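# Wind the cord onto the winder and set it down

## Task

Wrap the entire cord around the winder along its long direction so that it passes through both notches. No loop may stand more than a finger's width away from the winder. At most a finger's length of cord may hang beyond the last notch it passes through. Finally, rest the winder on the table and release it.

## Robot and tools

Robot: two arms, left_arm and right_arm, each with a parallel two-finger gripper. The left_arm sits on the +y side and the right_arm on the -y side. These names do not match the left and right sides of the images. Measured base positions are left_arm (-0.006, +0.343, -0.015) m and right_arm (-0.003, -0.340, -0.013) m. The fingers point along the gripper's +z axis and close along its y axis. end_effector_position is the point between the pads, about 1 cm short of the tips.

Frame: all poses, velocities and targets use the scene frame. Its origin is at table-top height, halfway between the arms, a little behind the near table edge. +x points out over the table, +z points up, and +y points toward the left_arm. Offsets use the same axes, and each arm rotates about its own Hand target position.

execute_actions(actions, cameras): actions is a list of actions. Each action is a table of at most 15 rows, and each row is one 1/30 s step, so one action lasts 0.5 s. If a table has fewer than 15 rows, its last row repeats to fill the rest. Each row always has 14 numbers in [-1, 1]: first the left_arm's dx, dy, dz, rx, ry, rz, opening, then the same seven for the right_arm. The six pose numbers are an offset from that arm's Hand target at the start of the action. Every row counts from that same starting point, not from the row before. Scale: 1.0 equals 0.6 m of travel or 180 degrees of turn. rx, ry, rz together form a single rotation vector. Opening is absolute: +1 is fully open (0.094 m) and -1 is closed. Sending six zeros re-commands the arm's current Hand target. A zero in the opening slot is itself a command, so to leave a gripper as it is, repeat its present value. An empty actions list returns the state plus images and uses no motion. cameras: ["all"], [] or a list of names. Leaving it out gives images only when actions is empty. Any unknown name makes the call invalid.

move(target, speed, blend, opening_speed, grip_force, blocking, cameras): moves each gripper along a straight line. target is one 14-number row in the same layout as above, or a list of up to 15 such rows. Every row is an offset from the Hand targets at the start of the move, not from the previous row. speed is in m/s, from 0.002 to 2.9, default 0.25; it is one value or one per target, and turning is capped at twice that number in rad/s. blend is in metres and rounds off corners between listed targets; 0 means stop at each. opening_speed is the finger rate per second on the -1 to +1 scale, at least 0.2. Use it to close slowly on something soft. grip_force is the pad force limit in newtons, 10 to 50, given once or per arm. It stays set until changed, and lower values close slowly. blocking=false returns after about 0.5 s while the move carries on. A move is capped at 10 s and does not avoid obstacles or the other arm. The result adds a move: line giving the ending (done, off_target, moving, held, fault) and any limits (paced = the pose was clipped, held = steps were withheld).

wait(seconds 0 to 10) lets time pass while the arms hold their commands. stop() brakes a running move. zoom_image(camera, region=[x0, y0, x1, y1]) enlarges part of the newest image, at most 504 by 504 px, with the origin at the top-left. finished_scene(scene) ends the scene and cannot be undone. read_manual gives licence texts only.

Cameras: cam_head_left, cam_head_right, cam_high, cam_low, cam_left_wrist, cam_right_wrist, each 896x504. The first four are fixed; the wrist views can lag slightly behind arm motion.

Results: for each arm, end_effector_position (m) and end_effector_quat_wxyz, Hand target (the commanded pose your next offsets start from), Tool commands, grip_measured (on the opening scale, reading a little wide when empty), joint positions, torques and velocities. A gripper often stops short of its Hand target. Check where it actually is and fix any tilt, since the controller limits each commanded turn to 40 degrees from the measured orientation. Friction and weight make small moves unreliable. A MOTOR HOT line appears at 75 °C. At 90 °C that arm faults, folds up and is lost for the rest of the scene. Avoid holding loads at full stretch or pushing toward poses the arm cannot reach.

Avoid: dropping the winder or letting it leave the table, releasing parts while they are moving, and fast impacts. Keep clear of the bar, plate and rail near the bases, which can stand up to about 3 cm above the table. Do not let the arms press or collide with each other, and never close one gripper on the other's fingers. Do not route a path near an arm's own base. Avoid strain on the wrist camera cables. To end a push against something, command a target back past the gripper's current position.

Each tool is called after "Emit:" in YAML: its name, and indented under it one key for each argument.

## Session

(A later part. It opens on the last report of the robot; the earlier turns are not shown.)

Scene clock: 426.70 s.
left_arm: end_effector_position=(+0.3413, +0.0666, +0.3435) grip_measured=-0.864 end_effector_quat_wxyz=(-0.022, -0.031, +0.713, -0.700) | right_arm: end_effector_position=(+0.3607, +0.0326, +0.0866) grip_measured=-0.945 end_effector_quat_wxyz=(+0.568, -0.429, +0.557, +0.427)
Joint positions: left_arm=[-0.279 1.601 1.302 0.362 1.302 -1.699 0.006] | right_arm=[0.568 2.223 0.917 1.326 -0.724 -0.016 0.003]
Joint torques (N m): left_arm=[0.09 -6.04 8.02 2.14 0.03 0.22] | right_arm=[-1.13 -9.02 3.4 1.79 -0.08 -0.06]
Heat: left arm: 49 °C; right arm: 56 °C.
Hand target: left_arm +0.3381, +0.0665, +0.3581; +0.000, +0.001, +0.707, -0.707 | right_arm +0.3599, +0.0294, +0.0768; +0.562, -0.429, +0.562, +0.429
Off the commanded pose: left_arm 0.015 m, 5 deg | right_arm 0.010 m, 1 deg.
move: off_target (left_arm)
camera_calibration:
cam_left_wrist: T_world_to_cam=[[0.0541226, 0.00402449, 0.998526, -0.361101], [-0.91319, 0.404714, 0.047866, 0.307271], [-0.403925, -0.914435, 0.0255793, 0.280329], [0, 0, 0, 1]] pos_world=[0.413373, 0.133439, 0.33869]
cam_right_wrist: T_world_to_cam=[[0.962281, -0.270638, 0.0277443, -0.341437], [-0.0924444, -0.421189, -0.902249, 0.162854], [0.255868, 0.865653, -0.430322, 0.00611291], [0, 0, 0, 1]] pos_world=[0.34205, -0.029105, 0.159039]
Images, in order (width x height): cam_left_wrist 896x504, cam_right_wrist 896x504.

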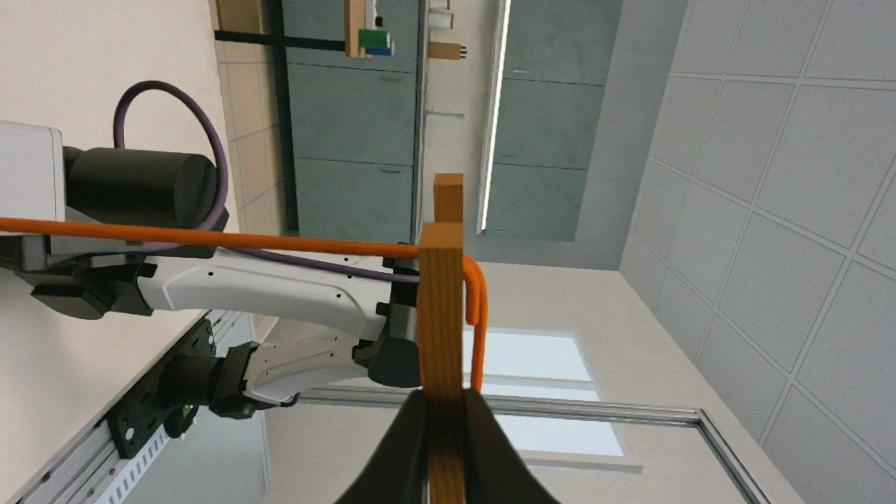

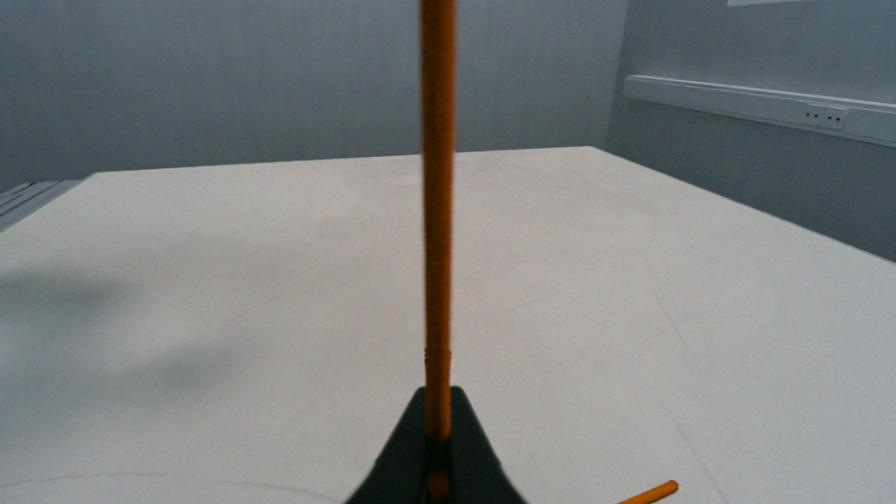

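Emit:
move:
  target:
    - [0,0,0,0,0,0,-1,-0.283,0.007,0.163,0,0,0,-1]
    - [0,0,0,0,0,0,-1,-0.37,0.007,0.447,0,0,0,-1]
    - [0,0,0,0,0,0,-1,-0.333,-0.05,0.697,0,0,0,-1]
    - [0,0,0,0,0,0,-1,-0.125,-0.108,0.763,0,0,0,-1]
    - [0,0,0,0,0,0,-1,0.063,-0.105,0.697,0,0,0,-1]
    - [0,0,0,0,0,0,-1,0.18,0.007,0.488,0,0,0,-1]
    - [0,0,0,0,0,0,-1,0.133,0.007,0.338,0,0,0,-1]
    - [0,0,0,0,0,0,-1,0,0.007,0.282,0,0,0,-1]
  speed: 0.16
  blend: [0.04,0.04,0.04,0.03,0.03,0.01,0.02,0]
  cameras: ["cam_right_wrist","cam_left_wrist","cam_high"]

Scene clock: 452.70 s.
left_arm: end_effector_position=(+0.3437, +0.0667, +0.3398) grip_measured=-0.864 end_effector_quat_wxyz=(-0.030, -0.041, +0.715, -0.697) | right_arm: end_effector_position=(+0.3651, +0.0349, +0.2407) grip_measured=-0.945 end_effector_quat_wxyz=(+0.562, -0.432, +0.560, +0.429)
Joint positions: left_arm=[-0.278 1.608 1.309 0.333 1.302 -1.697 0.006] | right_arm=[0.568 1.798 1.101 0.703 -0.733 -0.02 0.003]
Joint torques (N m): left_arm=[-0.08 -6.75 7.68 2.34 0.05 0.28] | right_arm=[0.05 -12.52 4.72 1.49 0.16 -0.07]
Heat: left arm: 49 °C; right arm: 58 °C.
Hand target: left_arm +0.3381, +0.0665, +0.3582; +0.000, +0.001, +0.707, -0.707 | right_arm +0.3600, +0.0336, +0.2461; +0.562, -0.429, +0.562, +0.429
Off the commanded pose: left_arm 0.019 m, 6 deg | right_arm 0.008 m, 0 deg.
move: off_target (left_arm)
camera_calibration:
cam_left_wrist: T_world_to_cam=[[0.0802181, -0.00310679, 0.996772, -0.36542], [-0.912544, 0.402099, 0.0746929, 0.300368], [-0.401034, -0.915591, 0.0294206, 0.279341], [0, 0, 0, 1]] pos_world=[0.415438, 0.133849, 0.333587]
cam_right_wrist: T_world_to_cam=[[0.964853, -0.261818, 0.0226034, -0.349325], [-0.0956045, -0.429834, -0.897832, 0.303618], [0.244784, 0.864115, -0.439758, 0.0756462], [0, 0, 0, 1]] pos_world=[0.347557, -0.0263211, 0.31376]
Images, in order (width x height): cam_high 896x504, cam_left_wrist 896x504, cam_right_wrist 896x504.

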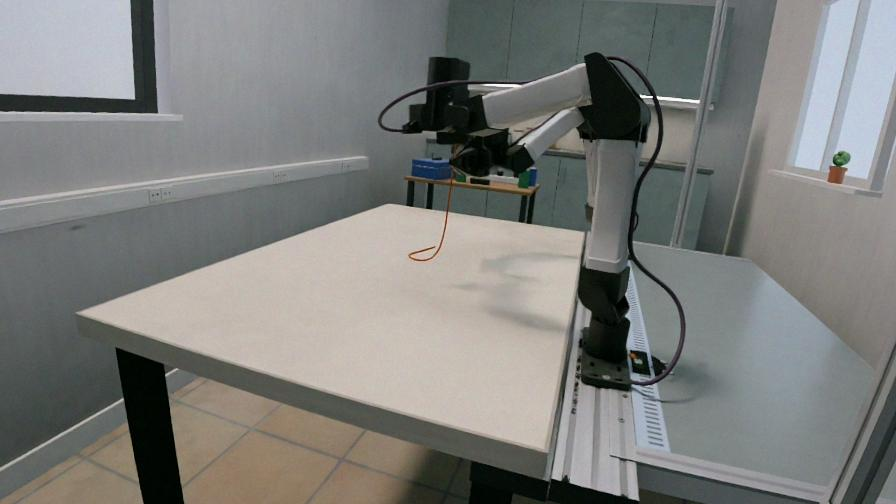

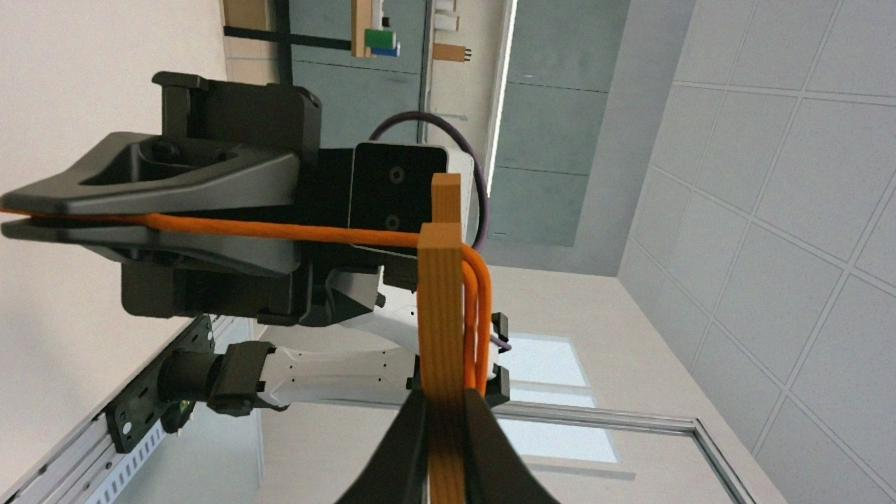

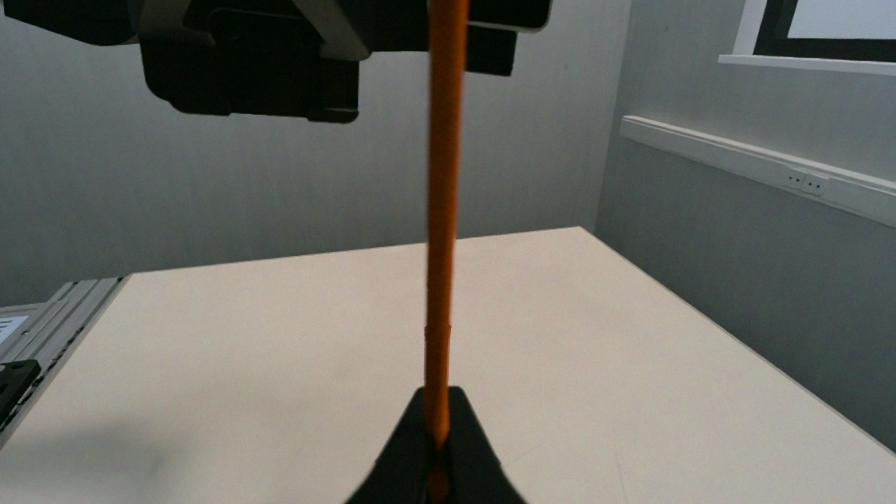

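Emit:
move:
  target:
    - [0,0,0,0,0,0,-1,0,0,0,0,0,0,-0.5]
    - [0,0,0,0,0,0,-1,0.003,0.017,-0.225,0,0,0,-0.5]
  speed: 0.12
  opening_speed: 1.5
  cameras: ["cam_right_wrist","cam_left_wrist"]

Scene clock: 461.40 s.
left_arm: end_effector_position=(+0.3436, +0.0666, +0.3433) grip_measured=-0.864 end_effector_quat_wxyz=(-0.020, -0.030, +0.713, -0.700) | right_arm: end_effector_position=(+0.3630, +0.0410, +0.1124) grip_measured=-0.503 end_effector_quat_wxyz=(+0.558, -0.431, +0.565, +0.429)
Joint positions: left_arm=[-0.278 1.608 1.309 0.362 1.302 -1.694 0.006] | right_arm=[0.582 2.13 0.951 1.172 -0.717 -0.02 0.023]
Joint torques (N m): left_arm=[-0.03 -6.58 7.5 2.12 0.01 0.17] | right_arm=[0.29 -9.81 4.34 1.9 0.16 -0.07]
Heat: left arm: 48 °C; right arm: 59 °C.
Hand target: left_arm +0.3381, +0.0665, +0.3582; +0.000, +0.001, +0.707, -0.707 | right_arm +0.3618, +0.0438, +0.1111; +0.562, -0.429, +0.562, +0.429
Off the commanded pose: left_arm 0.016 m, 4 deg | right_arm 0.003 m, 1 deg.
move: off_target (left_arm)
camera_calibration:
cam_left_wrist: T_world_to_cam=[[0.0495021, 0.00406735, 0.998766, -0.359484], [-0.913975, 0.403416, 0.0436568, 0.311034], [-0.40274, -0.915008, 0.0236874, 0.281586], [0, 0, 0, 1]] pos_world=[0.415478, 0.133639, 0.338791]
cam_right_wrist: T_world_to_cam=[[0.964494, -0.263753, 0.0136429, -0.341485], [-0.106578, -0.435958, -0.893634, 0.194625], [0.241646, 0.860451, -0.448589, 0.0167294], [0, 0, 0, 1]] pos_world=[0.34606, -0.0196139, 0.186087]
Images, in order (width x height): cam_left_wrist 896x504, cam_right_wrist 896x504.

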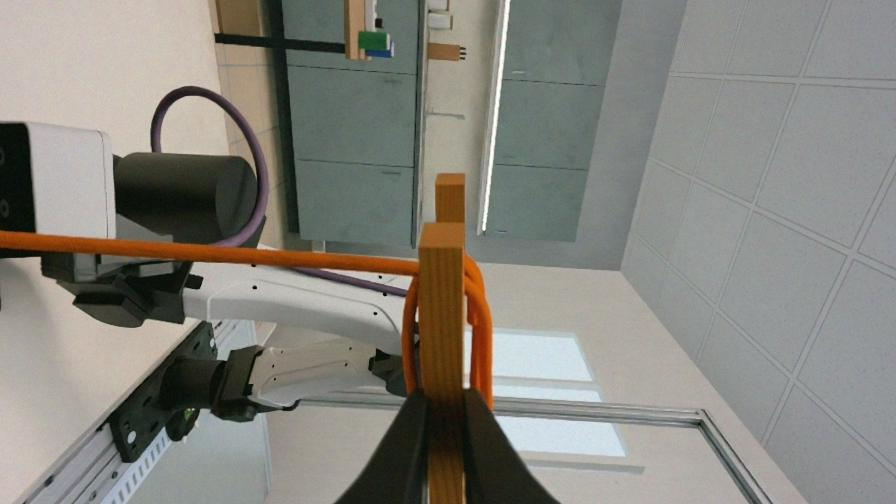

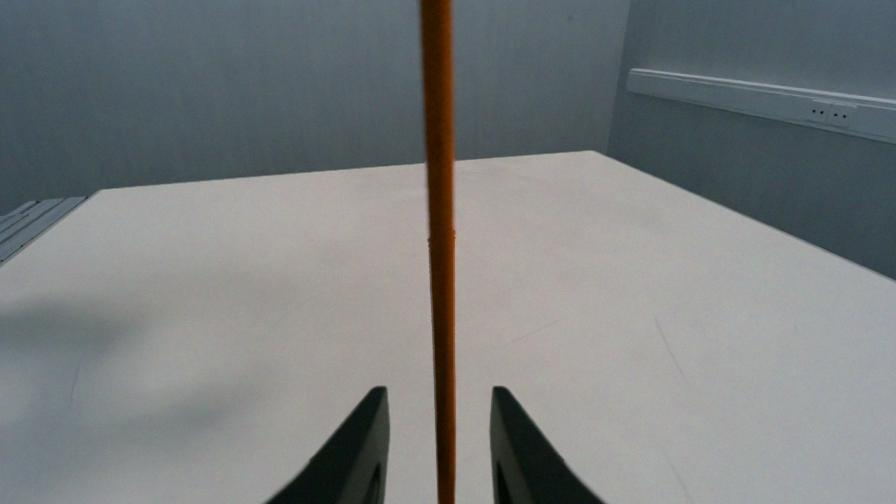

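Emit:
move:
  target:
    - [0,0,0,0,0,0,-1,0,0.007,0,0,0,0,-1]
    - [0,0,0,0,0,0,-1,0,-0.005,-0.04,0,0,0,-1]
  speed: 0.1
  opening_speed: 1.5
  cameras: ["cam_right_wrist","cam_left_wrist"]

Scene clock: 467.60 s.
left_arm: end_effector_position=(+0.3436, +0.0666, +0.3432) grip_measured=-0.864 end_effector_quat_wxyz=(-0.020, -0.030, +0.713, -0.700) | right_arm: end_effector_position=(+0.3620, +0.0434, +0.1031) grip_measured=-0.947 end_effector_quat_wxyz=(+0.575, -0.432, +0.548, +0.427)
Joint positions: left_arm=[-0.278 1.608 1.309 0.362 1.302 -1.694 0.006] | right_arm=[0.589 2.197 0.951 1.288 -0.709 -0.02 0.002]
Joint torques (N m): left_arm=[-0.1 -6.61 7.51 2.14 0.02 0.18] | right_arm=[-0.88 -8.91 3.37 1.62 0.03 0]
Heat: left arm: 48 °C; right arm: 58 °C.
Hand target: left_arm +0.3381, +0.0665, +0.3582; +0.000, +0.001, +0.707, -0.707 | right_arm +0.3617, +0.0408, +0.0872; +0.562, -0.429, +0.562, +0.429
Off the commanded pose: left_arm 0.016 m, 4 deg | right_arm 0.016 m, 2 deg.
move: off_target (left_arm, right_arm)
camera_calibration:
cam_left_wrist: T_world_to_cam=[[0.0502719, 0.00383523, 0.998728, -0.35966], [-0.913935, 0.403418, 0.0444546, 0.31075], [-0.402735, -0.915008, 0.0237857, 0.281552], [0, 0, 0, 1]] pos_world=[0.415477, 0.133639, 0.338691]
cam_right_wrist: T_world_to_cam=[[0.962733, -0.266586, 0.0455666, -0.342363], [-0.0707559, -0.410886, -0.908937, 0.17472], [0.261032, 0.87184, -0.414436, -0.000299032], [0, 0, 0, 1]] pos_world=[0.342045, -0.0192187, 0.174286]
Images, in order (width x height): cam_left_wrist 896x504, cam_right_wrist 896x504.

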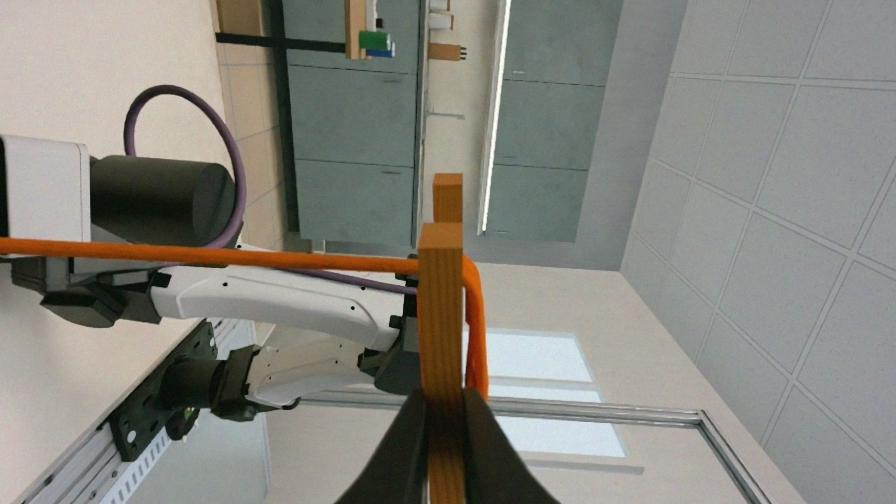

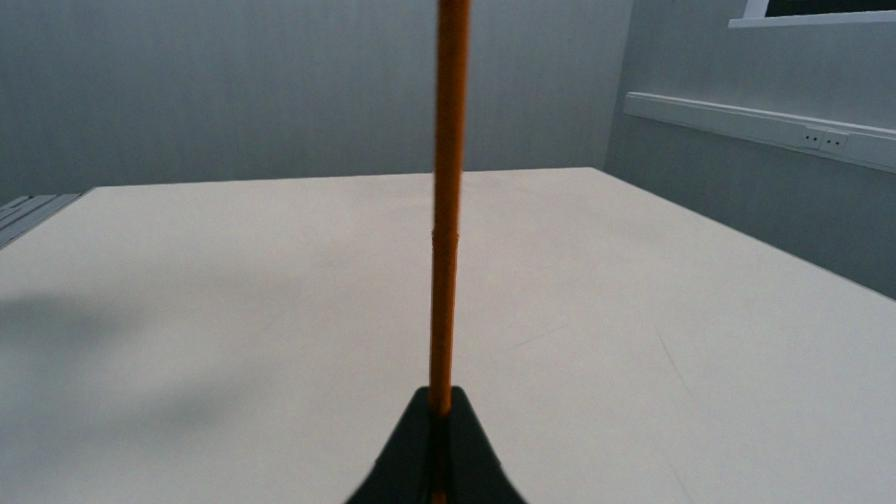

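Emit:
move:
  target:
    - [0,0,0,0,0,0,-1,-0.278,-0.007,0.163,0,0,0,-1]
    - [0,0,0,0,0,0,-1,-0.353,-0.007,0.43,0,0,0,-1]
    - [0,0,0,0,0,0,-1,-0.32,-0.067,0.663,0,0,0,-1]
    - [0,0,0,0,0,0,-1,-0.128,-0.117,0.722,0,0,0,-1]
    - [0,0,0,0,0,0,-1,0.055,-0.115,0.655,0,0,0,-1]
    - [0,0,0,0,0,0,-1,0.147,-0.005,0.472,0,0,0,-1]
    - [0,0,0,0,0,0,-1,0.105,-0.005,0.33,0,0,0,-1]
    - [0,0,0,0,0,0,-1,0,-0.005,0.292,0,0,0,-1]
  speed: 0.16
  blend: [0.04,0.04,0.04,0.03,0.03,0.01,0.02,0]
  cameras: ["cam_left_wrist","cam_right_wrist"]

Emit:
move:
  target:
    - [0,0,0,0,0,0,-1,0,0,0,0,0,0,-0.5]
    - [0,0,0,0,0,0,-1,0.003,0.023,-0.25,0,0,0,-0.5]
  speed: 0.12
  opening_speed: 1.5
  cameras: ["cam_right_wrist","cam_left_wrist","cam_high"]

Scene clock: 485.50 s.
left_arm: end_effector_position=(+0.3445, +0.0668, +0.3404) grip_measured=-0.864 end_effector_quat_wxyz=(-0.027, -0.041, +0.715, -0.698) | right_arm: end_effector_position=(+0.3663, +0.0400, +0.2550) grip_measured=-0.947 end_effector_quat_wxyz=(+0.558, -0.433, +0.561, +0.431)
Joint positions: left_arm=[-0.278 1.608 1.309 0.338 1.298 -1.697 0.006] | right_arm=[0.577 1.787 1.155 0.632 -0.729 -0.018 0.002]
Joint torques (N m): left_arm=[-0.09 -6.68 7.62 2.3 0.07 0.28] | right_arm=[0.01 -13.09 4.96 1.56 0.18 0.01]
Heat: left arm: 47 °C; right arm: 56 °C.
Hand target: left_arm +0.3382, +0.0666, +0.3581; +0.000, +0.000, +0.707, -0.707 | right_arm +0.3617, +0.0379, +0.2624; +0.562, -0.429, +0.561, +0.429
Off the commanded pose: left_arm 0.019 m, 6 deg | right_arm 0.009 m, 1 deg.
move: off_target (left_arm)
camera_calibration:
cam_left_wrist: T_world_to_cam=[[0.0756392, -0.00154258, 0.997134, -0.364784], [-0.914498, 0.39849, 0.0699872, 0.303473], [-0.397456, -0.917171, 0.0287308, 0.278837], [0, 0, 0, 1]] pos_world=[0.415943, 0.134248, 0.334488]
cam_right_wrist: T_world_to_cam=[[0.966197, -0.257273, 0.0165699, -0.348596], [-0.09988, -0.432806, -0.895937, 0.319927], [0.237672, 0.863996, -0.443872, 0.0808016], [0, 0, 0, 1]] pos_world=[0.349562, -0.02103, 0.328276]
Images, in order (width x height): cam_left_wrist 896x504, cam_right_wrist 896x504.

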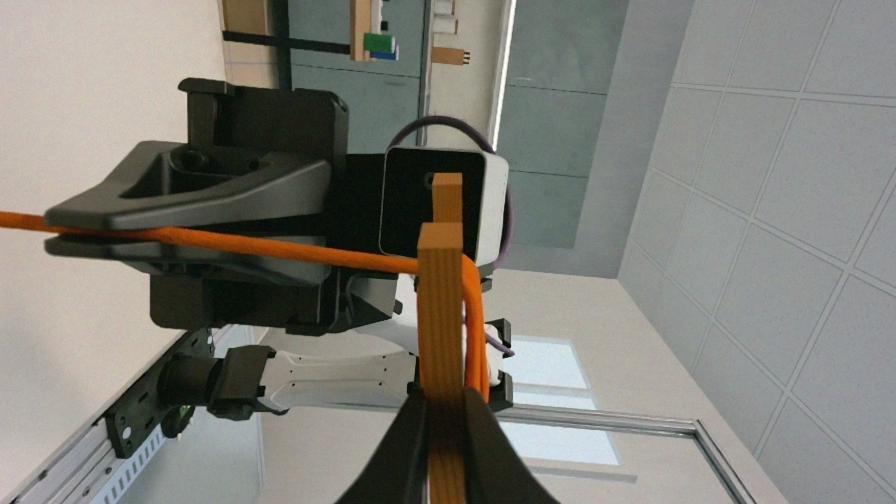

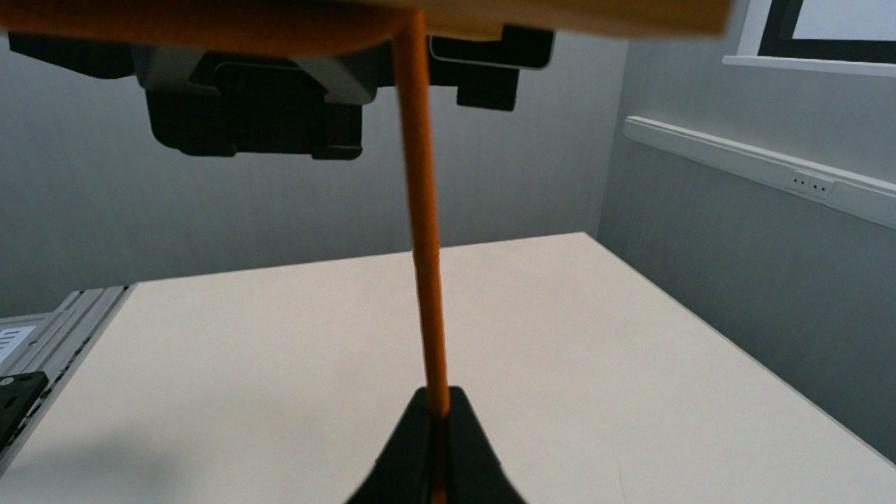

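Scene clock: 488.40 s.
left_arm: end_effector_position=(+0.3440, +0.0668, +0.3433) grip_measured=-0.864 end_effector_quat_wxyz=(-0.019, -0.031, +0.713, -0.700) | right_arm: end_effector_position=(+0.3651, +0.0491, +0.1145) grip_measured=-0.503 end_effector_quat_wxyz=(+0.558, -0.431, +0.564, +0.429)
Joint positions: left_arm=[-0.278 1.608 1.309 0.362 1.3 -1.695 0.006] | right_arm=[0.596 2.14 0.982 1.154 -0.703 -0.018 0.023]
Joint torques (N m): left_arm=[-0.12 -6.57 7.5 2.14 0.05 0.17] | right_arm=[0.35 -10.02 4 2 0.07 -0.05]
Heat: left arm: 47 °C; right arm: 56 °C.
Hand target: left_arm +0.3382, +0.0666, +0.3582; +0.000, +0.001, +0.707, -0.707 | right_arm +0.3635, +0.0516, +0.1123; +0.562, -0.429, +0.562, +0.429
Off the commanded pose: left_arm 0.016 m, 4 deg | right_arm 0.004 m, 1 deg.
move: off_target (left_arm)
camera_calibration:
cam_left_wrist: T_world_to_cam=[[0.0506076, 0.00423534, 0.99871, -0.359863], [-0.914854, 0.401308, 0.0446565, 0.311499], [-0.400601, -0.915933, 0.0241839, 0.281049], [0, 0, 0, 1]] pos_world=[0.415777, 0.13394, 0.338691]
cam_right_wrist: T_world_to_cam=[[0.964584, -0.263419, 0.0136934, -0.341561], [-0.105979, -0.434564, -0.894384, 0.200081], [0.241549, 0.861257, -0.447091, 0.00997337], [0, 0, 0, 1]] pos_world=[0.34826, -0.0116153, 0.188086]
Images, in order (width x height): cam_high 896x504, cam_left_wrist 896x504, cam_right_wrist 896x504.

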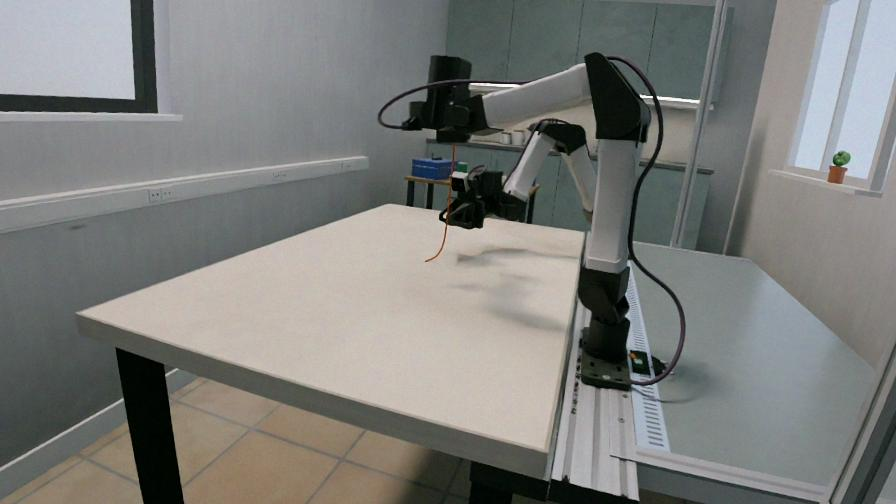

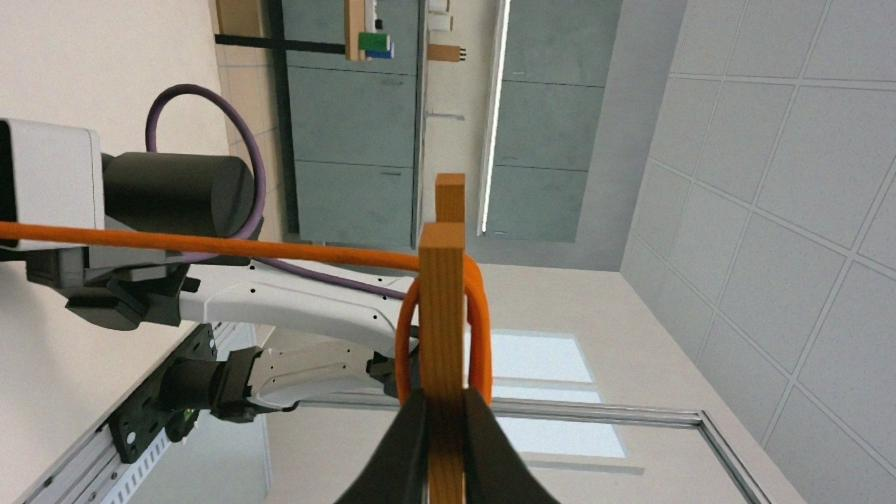

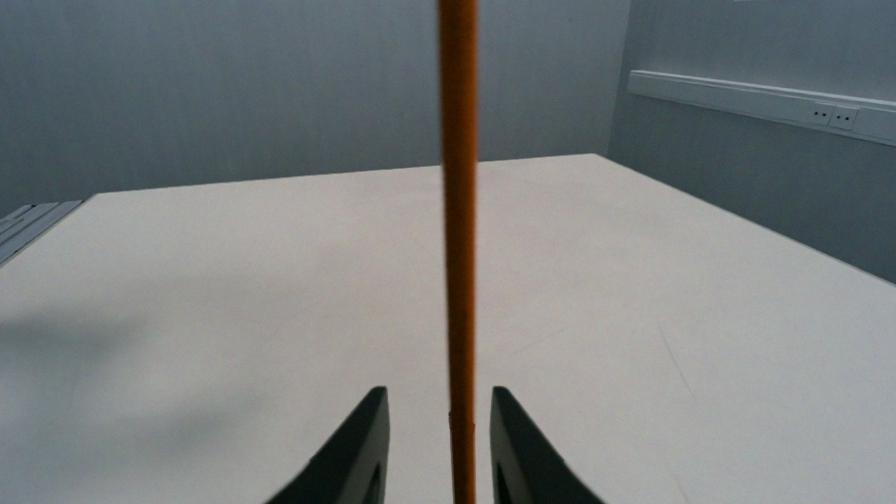

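Emit:
move:
  target:
    - [0,0,0,0,0,0,-1,0,0.003,0,0,0,0,-1]
    - [0,0,0,0,0,0,-1,-0.003,-0.017,-0.042,0,0,0,-1]
  speed: 0.1
  opening_speed: 1.5
  cameras: ["cam_right_wrist","cam_left_wrist"]

Emit:
move:
  target:
    - [0,0,0,0,0,0,-1,-0.278,-0.007,0.163,0,0,0,-1]
    - [0,0,0,0,0,0,-1,-0.353,-0.007,0.43,0,0,0,-1]
    - [0,0,0,0,0,0,-1,-0.32,-0.067,0.663,0,0,0,-1]
    - [0,0,0,0,0,0,-1,-0.128,-0.117,0.722,0,0,0,-1]
    - [0,0,0,0,0,0,-1,0.055,-0.115,0.655,0,0,0,-1]
    - [0,0,0,0,0,0,-1,0.147,-0.007,0.472,0,0,0,-1]
    - [0,0,0,0,0,0,-1,0.105,-0.007,0.33,0,0,0,-1]
    - [0,0,0,0,0,0,-1,0,-0.007,0.292,0,0,0,-1]
  speed: 0.16
  blend: [0.04,0.04,0.04,0.03,0.03,0.01,0.02,0]
  cameras: ["cam_left_wrist","cam_right_wrist","cam_high"]

Scene clock: 500.27 s.
left_arm: end_effector_position=(+0.3436, +0.0668, +0.3429) grip_measured=-0.864 end_effector_quat_wxyz=(-0.021, -0.032, +0.713, -0.700) | right_arm: end_effector_position=(+0.3635, +0.0437, +0.1048) grip_measured=-0.955 end_effector_quat_wxyz=(+0.579, -0.429, +0.548, +0.425)
Joint positions: left_arm=[-0.278 1.608 1.309 0.359 1.303 -1.695 0.006] | right_arm=[0.59 2.197 0.954 1.291 -0.7 -0.018 0.002]
Joint torques (N m): left_arm=[-0.09 -6.57 7.5 2.17 0.02 0.18] | right_arm=[-1.03 -8.5 3.23 1.58 -0.15 -0.11]
Heat: left arm: 47 °C; right arm: 57 °C.
Hand target: left_arm +0.3382, +0.0666, +0.3581; +0.000, +0.001, +0.707, -0.707 | right_arm +0.3616, +0.0415, +0.0870; +0.562, -0.429, +0.562, +0.429
Off the commanded pose: left_arm 0.016 m, 5 deg | right_arm 0.018 m, 3 deg.
move: off_target (left_arm, right_arm)
camera_calibration:
cam_left_wrist: T_world_to_cam=[[0.0539819, 0.00307505, 0.998537, -0.360441], [-0.913826, 0.403241, 0.0481605, 0.309549], [-0.402503, -0.915089, 0.0245778, 0.281344], [0, 0, 0, 1]] pos_world=[0.415573, 0.133741, 0.33809]
cam_right_wrist: T_world_to_cam=[[0.960538, -0.274067, 0.047483, -0.342861], [-0.0710797, -0.406899, -0.910703, 0.176626], [0.268915, 0.87139, -0.410322, -0.00355124], [0, 0, 0, 1]] pos_world=[0.342841, -0.0190034, 0.175677]
Images, in order (width x height): cam_left_wrist 896x504, cam_right_wrist 896x504.

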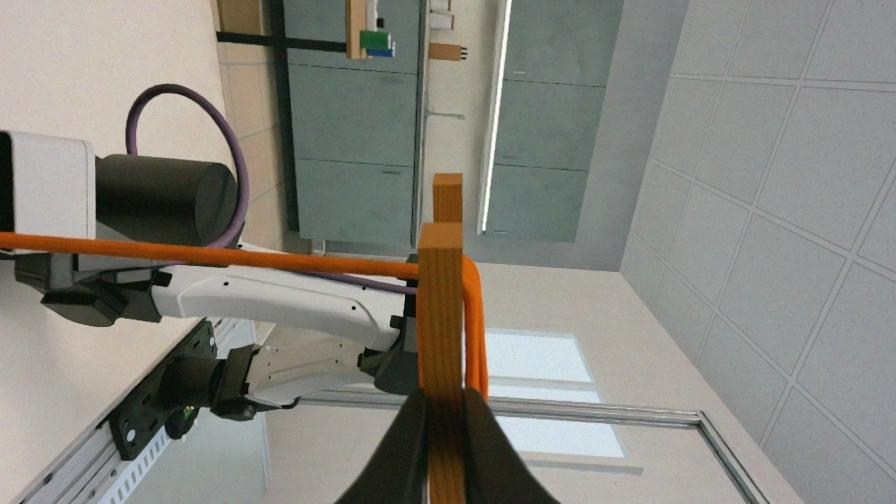

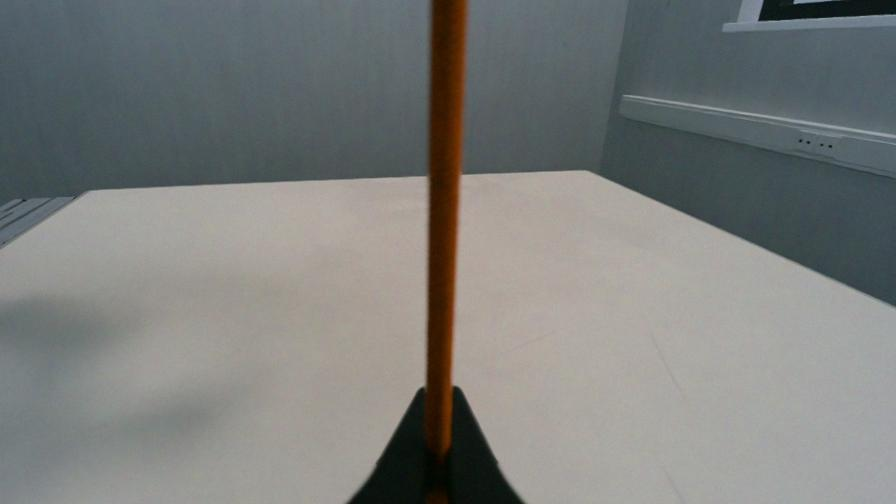

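Scene clock: 507.47 s.
left_arm: end_effector_position=(+0.3439, +0.0662, +0.3393) grip_measured=-0.864 end_effector_quat_wxyz=(-0.032, -0.043, +0.716, -0.696) | right_arm: end_effector_position=(+0.3663, +0.0390, +0.2599) grip_measured=-0.955 end_effector_quat_wxyz=(+0.565, -0.434, +0.555, +0.429)
Joint positions: left_arm=[-0.279 1.61 1.313 0.321 1.302 -1.693 0.006] | right_arm=[0.575 1.782 1.156 0.642 -0.729 -0.021 0.002]
Joint torques (N m): left_arm=[0.03 -6.84 7.43 2.4 0.04 0.27] | right_arm=[0.05 -12.7 4.51 1.48 0.14 -0.05]
Heat: left arm: 48 °C; right arm: 57 °C.
Hand target: left_arm +0.3382, +0.0666, +0.3581; +0.001, +0.000, +0.707, -0.707 | right_arm +0.3617, +0.0372, +0.2622; +0.562, -0.429, +0.562, +0.429
Off the commanded pose: left_arm 0.020 m, 6 deg | right_arm 0.006 m, 1 deg.
move: off_target (left_arm)
camera_calibration:
cam_left_wrist: T_world_to_cam=[[0.0859811, -0.00572748, 0.99628, -0.366522], [-0.911711, 0.402769, 0.0809981, 0.29831], [-0.401734, -0.915284, 0.0294087, 0.27915], [0, 0, 0, 1]] pos_world=[0.415631, 0.133252, 0.332787]
cam_right_wrist: T_world_to_cam=[[0.965308, -0.259436, 0.0295502, -0.351868], [-0.0867118, -0.425252, -0.900912, 0.320073], [0.246295, 0.867095, -0.432996, 0.0777918], [0, 0, 0, 1]] pos_world=[0.348255, -0.0226286, 0.332438]
Images, in order (width x height): cam_high 896x504, cam_left_wrist 896x504, cam_right_wrist 896x504.

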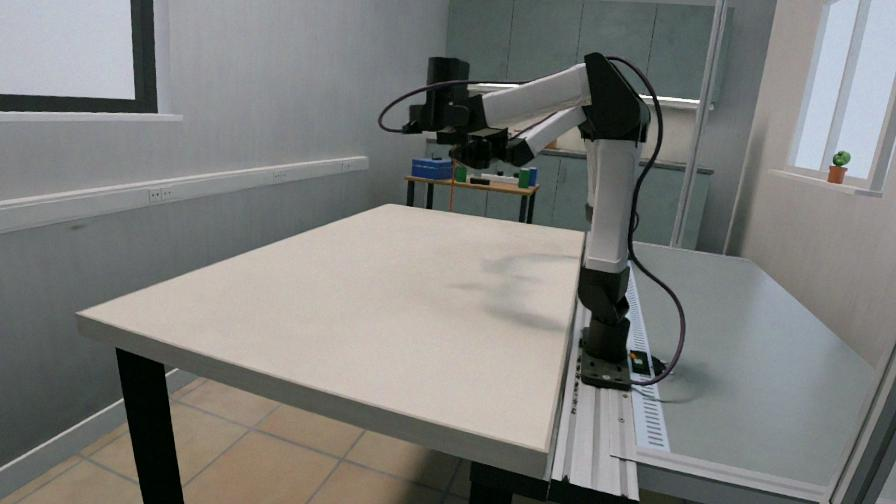

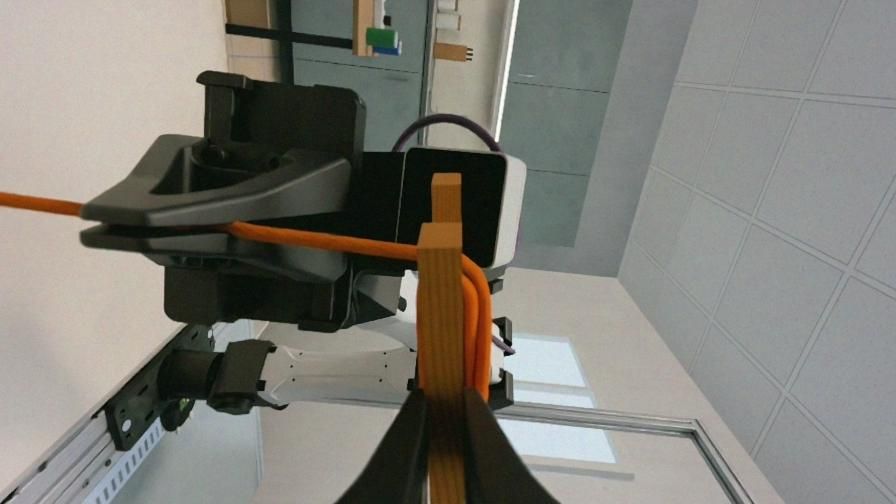

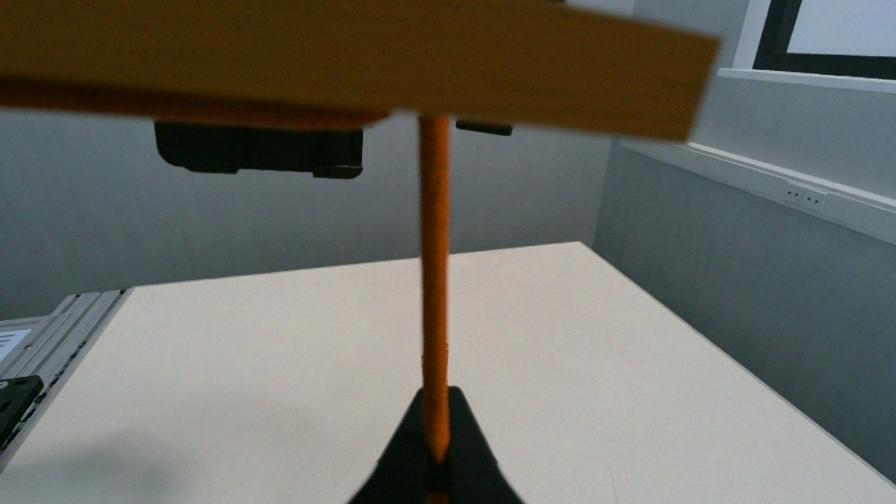

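Emit:
move:
  target:
    - [0,0,0,0,0,0,-1,0,0,0,0,0,0,-0.5]
    - [0,0,0,0,0,0,-1,0.003,0.013,-0.162,0,0,0,-0.5]
  speed: 0.12
  opening_speed: 1.5
  cameras: ["cam_right_wrist","cam_left_wrist","cam_high"]

Scene clock: 521.77 s.
left_arm: end_effector_position=(+0.3436, +0.0661, +0.3441) grip_measured=-0.864 end_effector_quat_wxyz=(-0.018, -0.028, +0.713, -0.701) | right_arm: end_effector_position=(+0.3642, +0.0419, +0.1663) grip_measured=-0.503 end_effector_quat_wxyz=(+0.558, -0.431, +0.565, +0.429)
Joint positions: left_arm=[-0.279 1.61 1.313 0.361 1.303 -1.69 0.006] | right_arm=[0.584 1.97 0.995 0.968 -0.716 -0.02 0.023]
Joint torques (N m): left_arm=[0.1 -6.72 7.21 2.13 0.01 0.14] | right_arm=[0.32 -9.37 5.14 1.96 0.13 -0.05]
Heat: left arm: 48 °C; right arm: 58 °C.
Hand target: left_arm +0.3381, +0.0666, +0.3581; +0.000, +0.001, +0.707, -0.707 | right_arm +0.3636, +0.0450, +0.1650; +0.562, -0.429, +0.562, +0.429
Off the commanded pose: left_arm 0.015 m, 4 deg | right_arm 0.003 m, 1 deg.
move: off_target (left_arm)
camera_calibration:
cam_left_wrist: T_world_to_cam=[[0.0442978, 0.00433413, 0.999009, -0.358645], [-0.913534, 0.404913, 0.038751, 0.312739], [-0.404344, -0.914345, 0.0218961, 0.282187], [0, 0, 0, 1]] pos_world=[0.415686, 0.132938, 0.339992]
cam_right_wrist: T_world_to_cam=[[0.964494, -0.263753, 0.0136429, -0.343263], [-0.106578, -0.435958, -0.893634, 0.24328], [0.241646, 0.860451, -0.448589, 0.0399058], [0, 0, 0, 1]] pos_world=[0.34736, -0.0188139, 0.239987]
Images, in order (width x height): cam_high 896x504, cam_left_wrist 896x504, cam_right_wrist 896x504.

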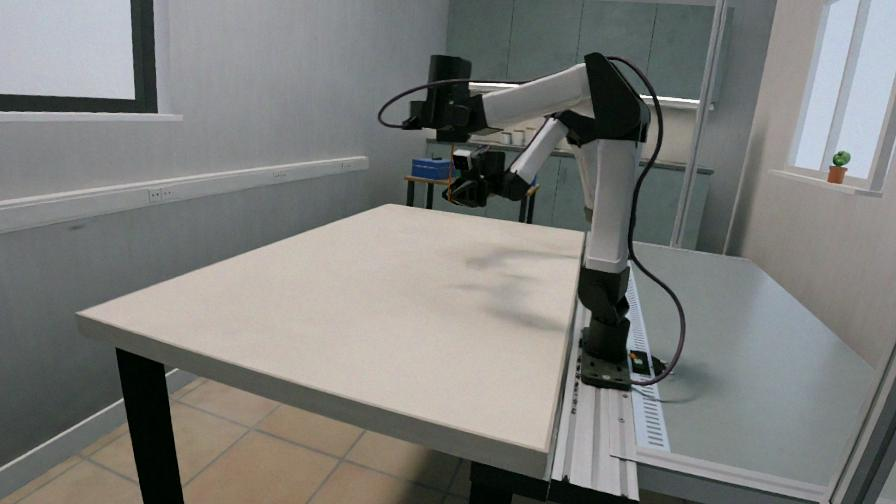

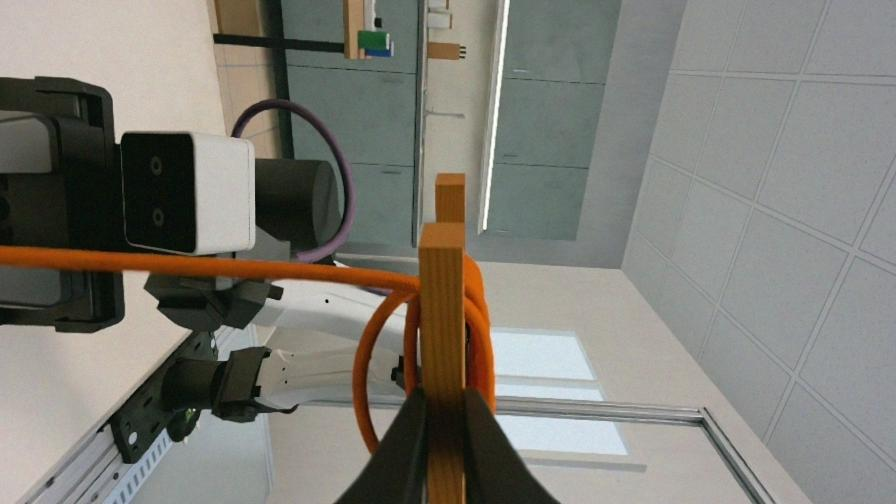

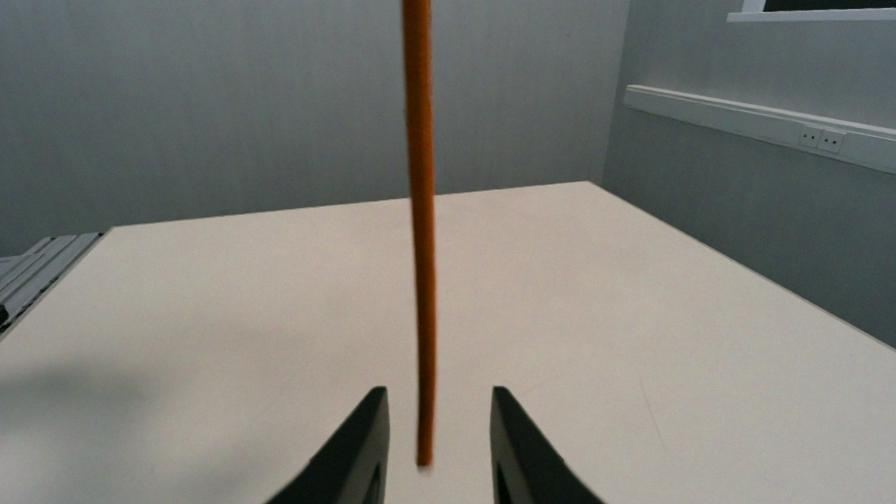

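Emit:
move:
  target:
    - [0,0,0,0,0,0,-1,0,0.005,0.017,0,0,0,-0.5]
    - [0,0,0,0,0,0,-1,0,0.005,0.017,0,0,0,-1]
    - [0,0,0,0,0,0,-1,-0.003,-0.012,-0.065,0,0,0,-1]
  speed: 0.1
  opening_speed: 1.5
  cameras: ["cam_right_wrist","cam_left_wrist"]

Scene clock: 531.87 s.
left_arm: end_effector_position=(+0.3436, +0.0661, +0.3435) grip_measured=-0.864 end_effector_quat_wxyz=(-0.020, -0.029, +0.713, -0.700) | right_arm: end_effector_position=(+0.3618, +0.0397, +0.1375) grip_measured=-0.950 end_effector_quat_wxyz=(+0.571, -0.430, +0.555, +0.426)
Joint positions: left_arm=[-0.279 1.61 1.313 0.356 1.303 -1.69 0.006] | right_arm=[0.584 2.064 0.948 1.142 -0.71 -0.02 0.002]
Joint torques (N m): left_arm=[0.03 -6.71 7.24 2.17 0.02 0.14] | right_arm=[-1.1 -8.61 4.04 1.79 -0.11 -0.07]
Heat: left arm: 48 °C; right arm: 58 °C.
Hand target: left_arm +0.3381, +0.0666, +0.3581; +0.000, +0.001, +0.707, -0.707 | right_arm +0.3617, +0.0378, +0.1261; +0.562, -0.429, +0.562, +0.429
Off the commanded pose: left_arm 0.016 m, 4 deg | right_arm 0.012 m, 1 deg.
move: off_target (left_arm, right_arm); target 2's new opening was sent with right_arm's hand 0.012 m and 1 deg from that target
camera_calibration:
cam_left_wrist: T_world_to_cam=[[0.0491061, 0.0030619, 0.998789, -0.3596], [-0.913249, 0.405055, 0.0436587, 0.310962], [-0.404431, -0.914287, 0.0226869, 0.281964], [0, 0, 0, 1]] pos_world=[0.415679, 0.13294, 0.339191]
cam_right_wrist: T_world_to_cam=[[0.962118, -0.270406, 0.0347661, -0.34296], [-0.0851664, -0.419237, -0.903873, 0.209343], [0.258988, 0.866672, -0.426385, 0.0198832], [0, 0, 0, 1]] pos_world=[0.342647, -0.0222064, 0.209621]
Images, in order (width x height): cam_left_wrist 896x504, cam_right_wrist 896x504.

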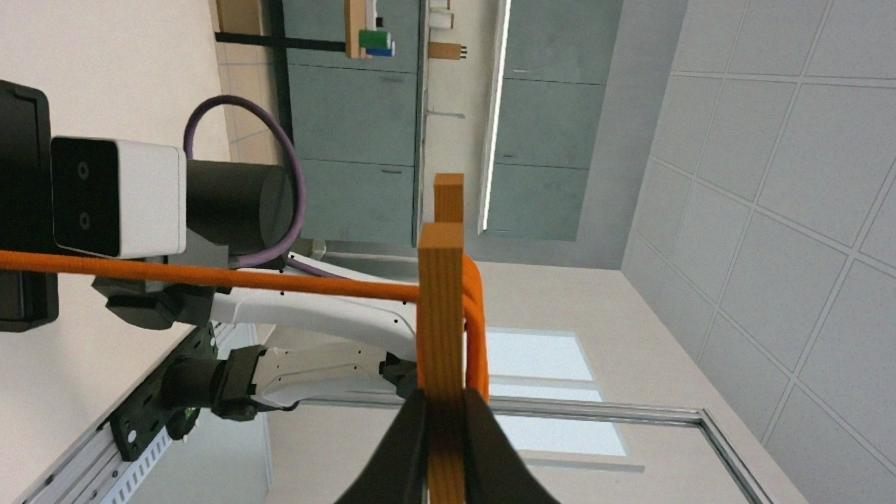

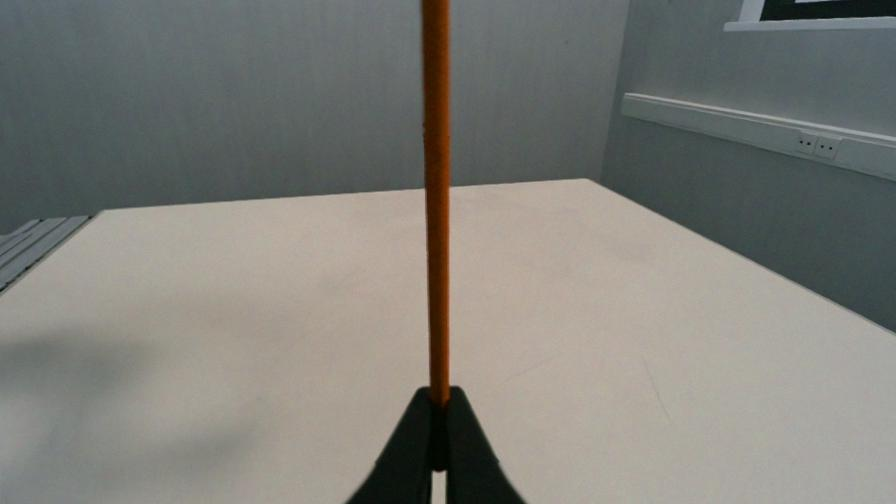

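Emit:
move:
  target:
    - [0,0,0,0,0,0,-1,-0.253,0.002,0.123,0,0,0,-1]
    - [0,0,0,0,0,0,-1,-0.353,0.002,0.362,0,0,0,-1]
    - [0,0,0,0,0,0,-1,-0.29,-0.058,0.57,0,0,0,-1]
    - [0,0,0,0,0,0,-1,-0.128,-0.113,0.615,0,0,0,-1]
    - [0,0,0,0,0,0,-1,0.038,-0.11,0.56,0,0,0,-1]
    - [0,0,0,0,0,0,-1,0.083,0,0.403,0,0,0,-1]
    - [0,0,0,0,0,0,-1,0.057,0,0.31,0,0,0,-1]
    - [0,0,0,0,0,0,-1,0,0,0.293,0,0,0,-1]
  speed: 0.14
  blend: [0.04,0.04,0.04,0.03,0.02,0.01,0.01,0]
  cameras: ["cam_left_wrist","cam_right_wrist","cam_low"]

Scene clock: 551.00 s.
left_arm: end_effector_position=(+0.3384, +0.0677, +0.3212) grip_measured=-0.864 end_effector_quat_wxyz=(-0.074, -0.067, +0.724, -0.683) | right_arm: end_effector_position=(+0.3807, +0.0263, +0.3250) grip_measured=-0.950 end_effector_quat_wxyz=(+0.607, -0.414, +0.541, +0.408)
Joint positions: left_arm=[-0.277 1.61 1.296 0.217 1.332 -1.669 0.006] | right_arm=[0.553 1.719 1.28 0.538 -0.682 -0.018 0.002]
Joint torques (N m): left_arm=[0.02 -7.69 9.39 2.91 -0.17 0.42] | right_arm=[2.24 -10.37 3.77 0.96 -0.32 -0.05]
Heat: left arm: 48 °C; right arm: 56 °C.
Hand target: left_arm +0.3381, +0.0666, +0.3582; +0.000, +0.001, +0.707, -0.707 | right_arm +0.3616, +0.0379, +0.3019; +0.562, -0.429, +0.562, +0.429
Off the commanded pose: left_arm 0.037 m, 12 deg | right_arm 0.032 m, 6 deg.
move: off_target (left_arm, right_arm)
camera_calibration:
cam_left_wrist: T_world_to_cam=[[0.178378, -0.0376281, 0.983242, -0.372978], [-0.889436, 0.421195, 0.177479, 0.254383], [-0.420815, -0.906189, 0.0416642, 0.2807], [0, 0, 0, 1]] pos_world=[0.410911, 0.133188, 0.309885]
cam_right_wrist: T_world_to_cam=[[0.94115, -0.328871, 0.0779759, -0.375746], [-0.0553859, -0.377652, -0.92429, 0.368992], [0.33342, 0.865577, -0.373642, 0.0610771], [0, 0, 0, 1]] pos_world=[0.353706, -0.0370883, 0.393176]
Images, in order (width x height): cam_low 896x504, cam_left_wrist 896x504, cam_right_wrist 896x504.

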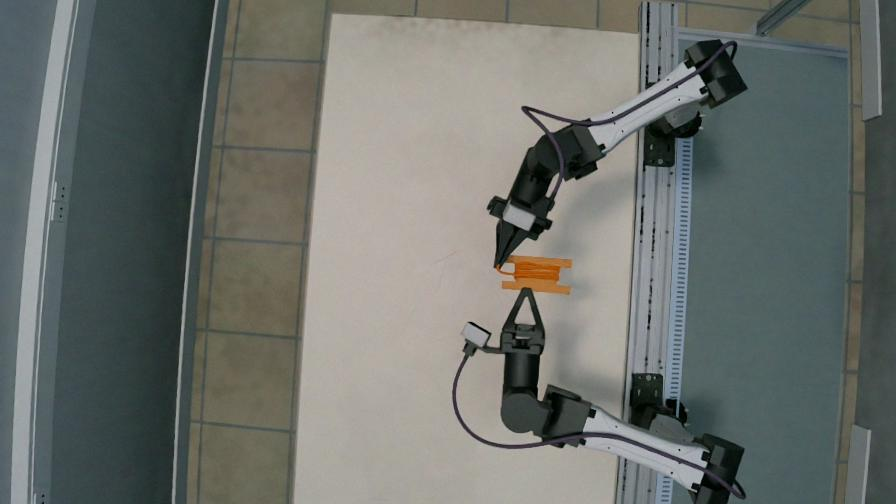

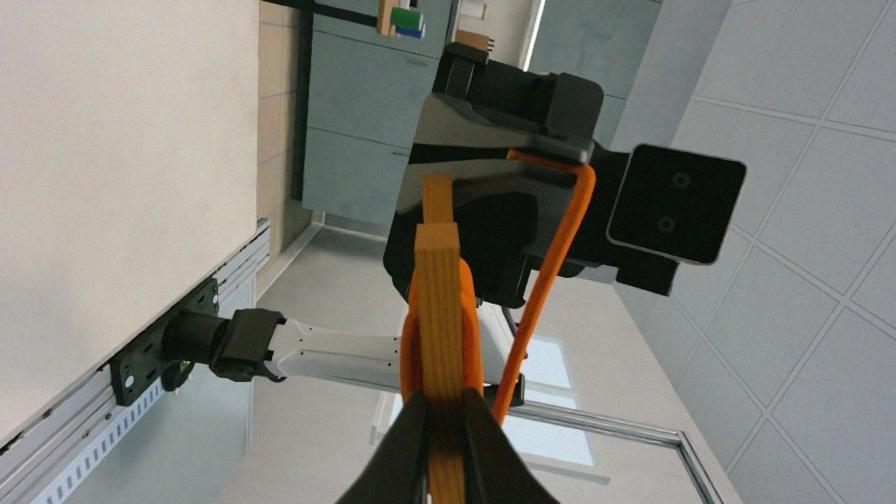

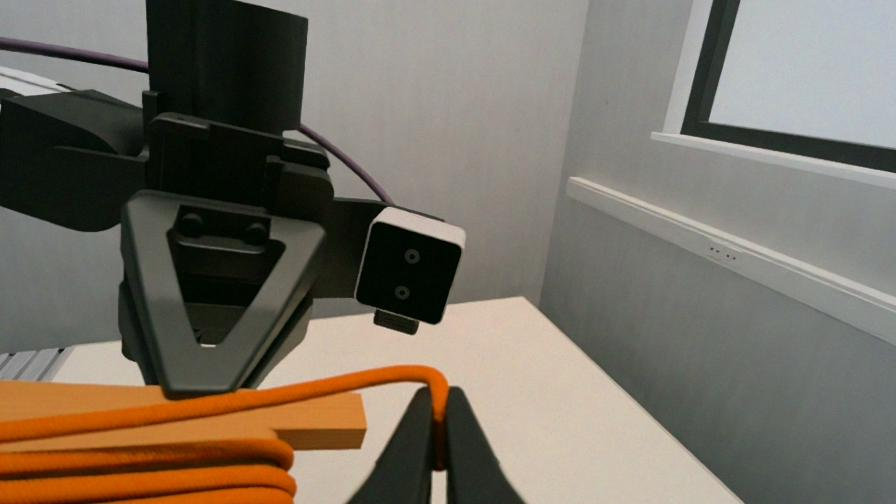

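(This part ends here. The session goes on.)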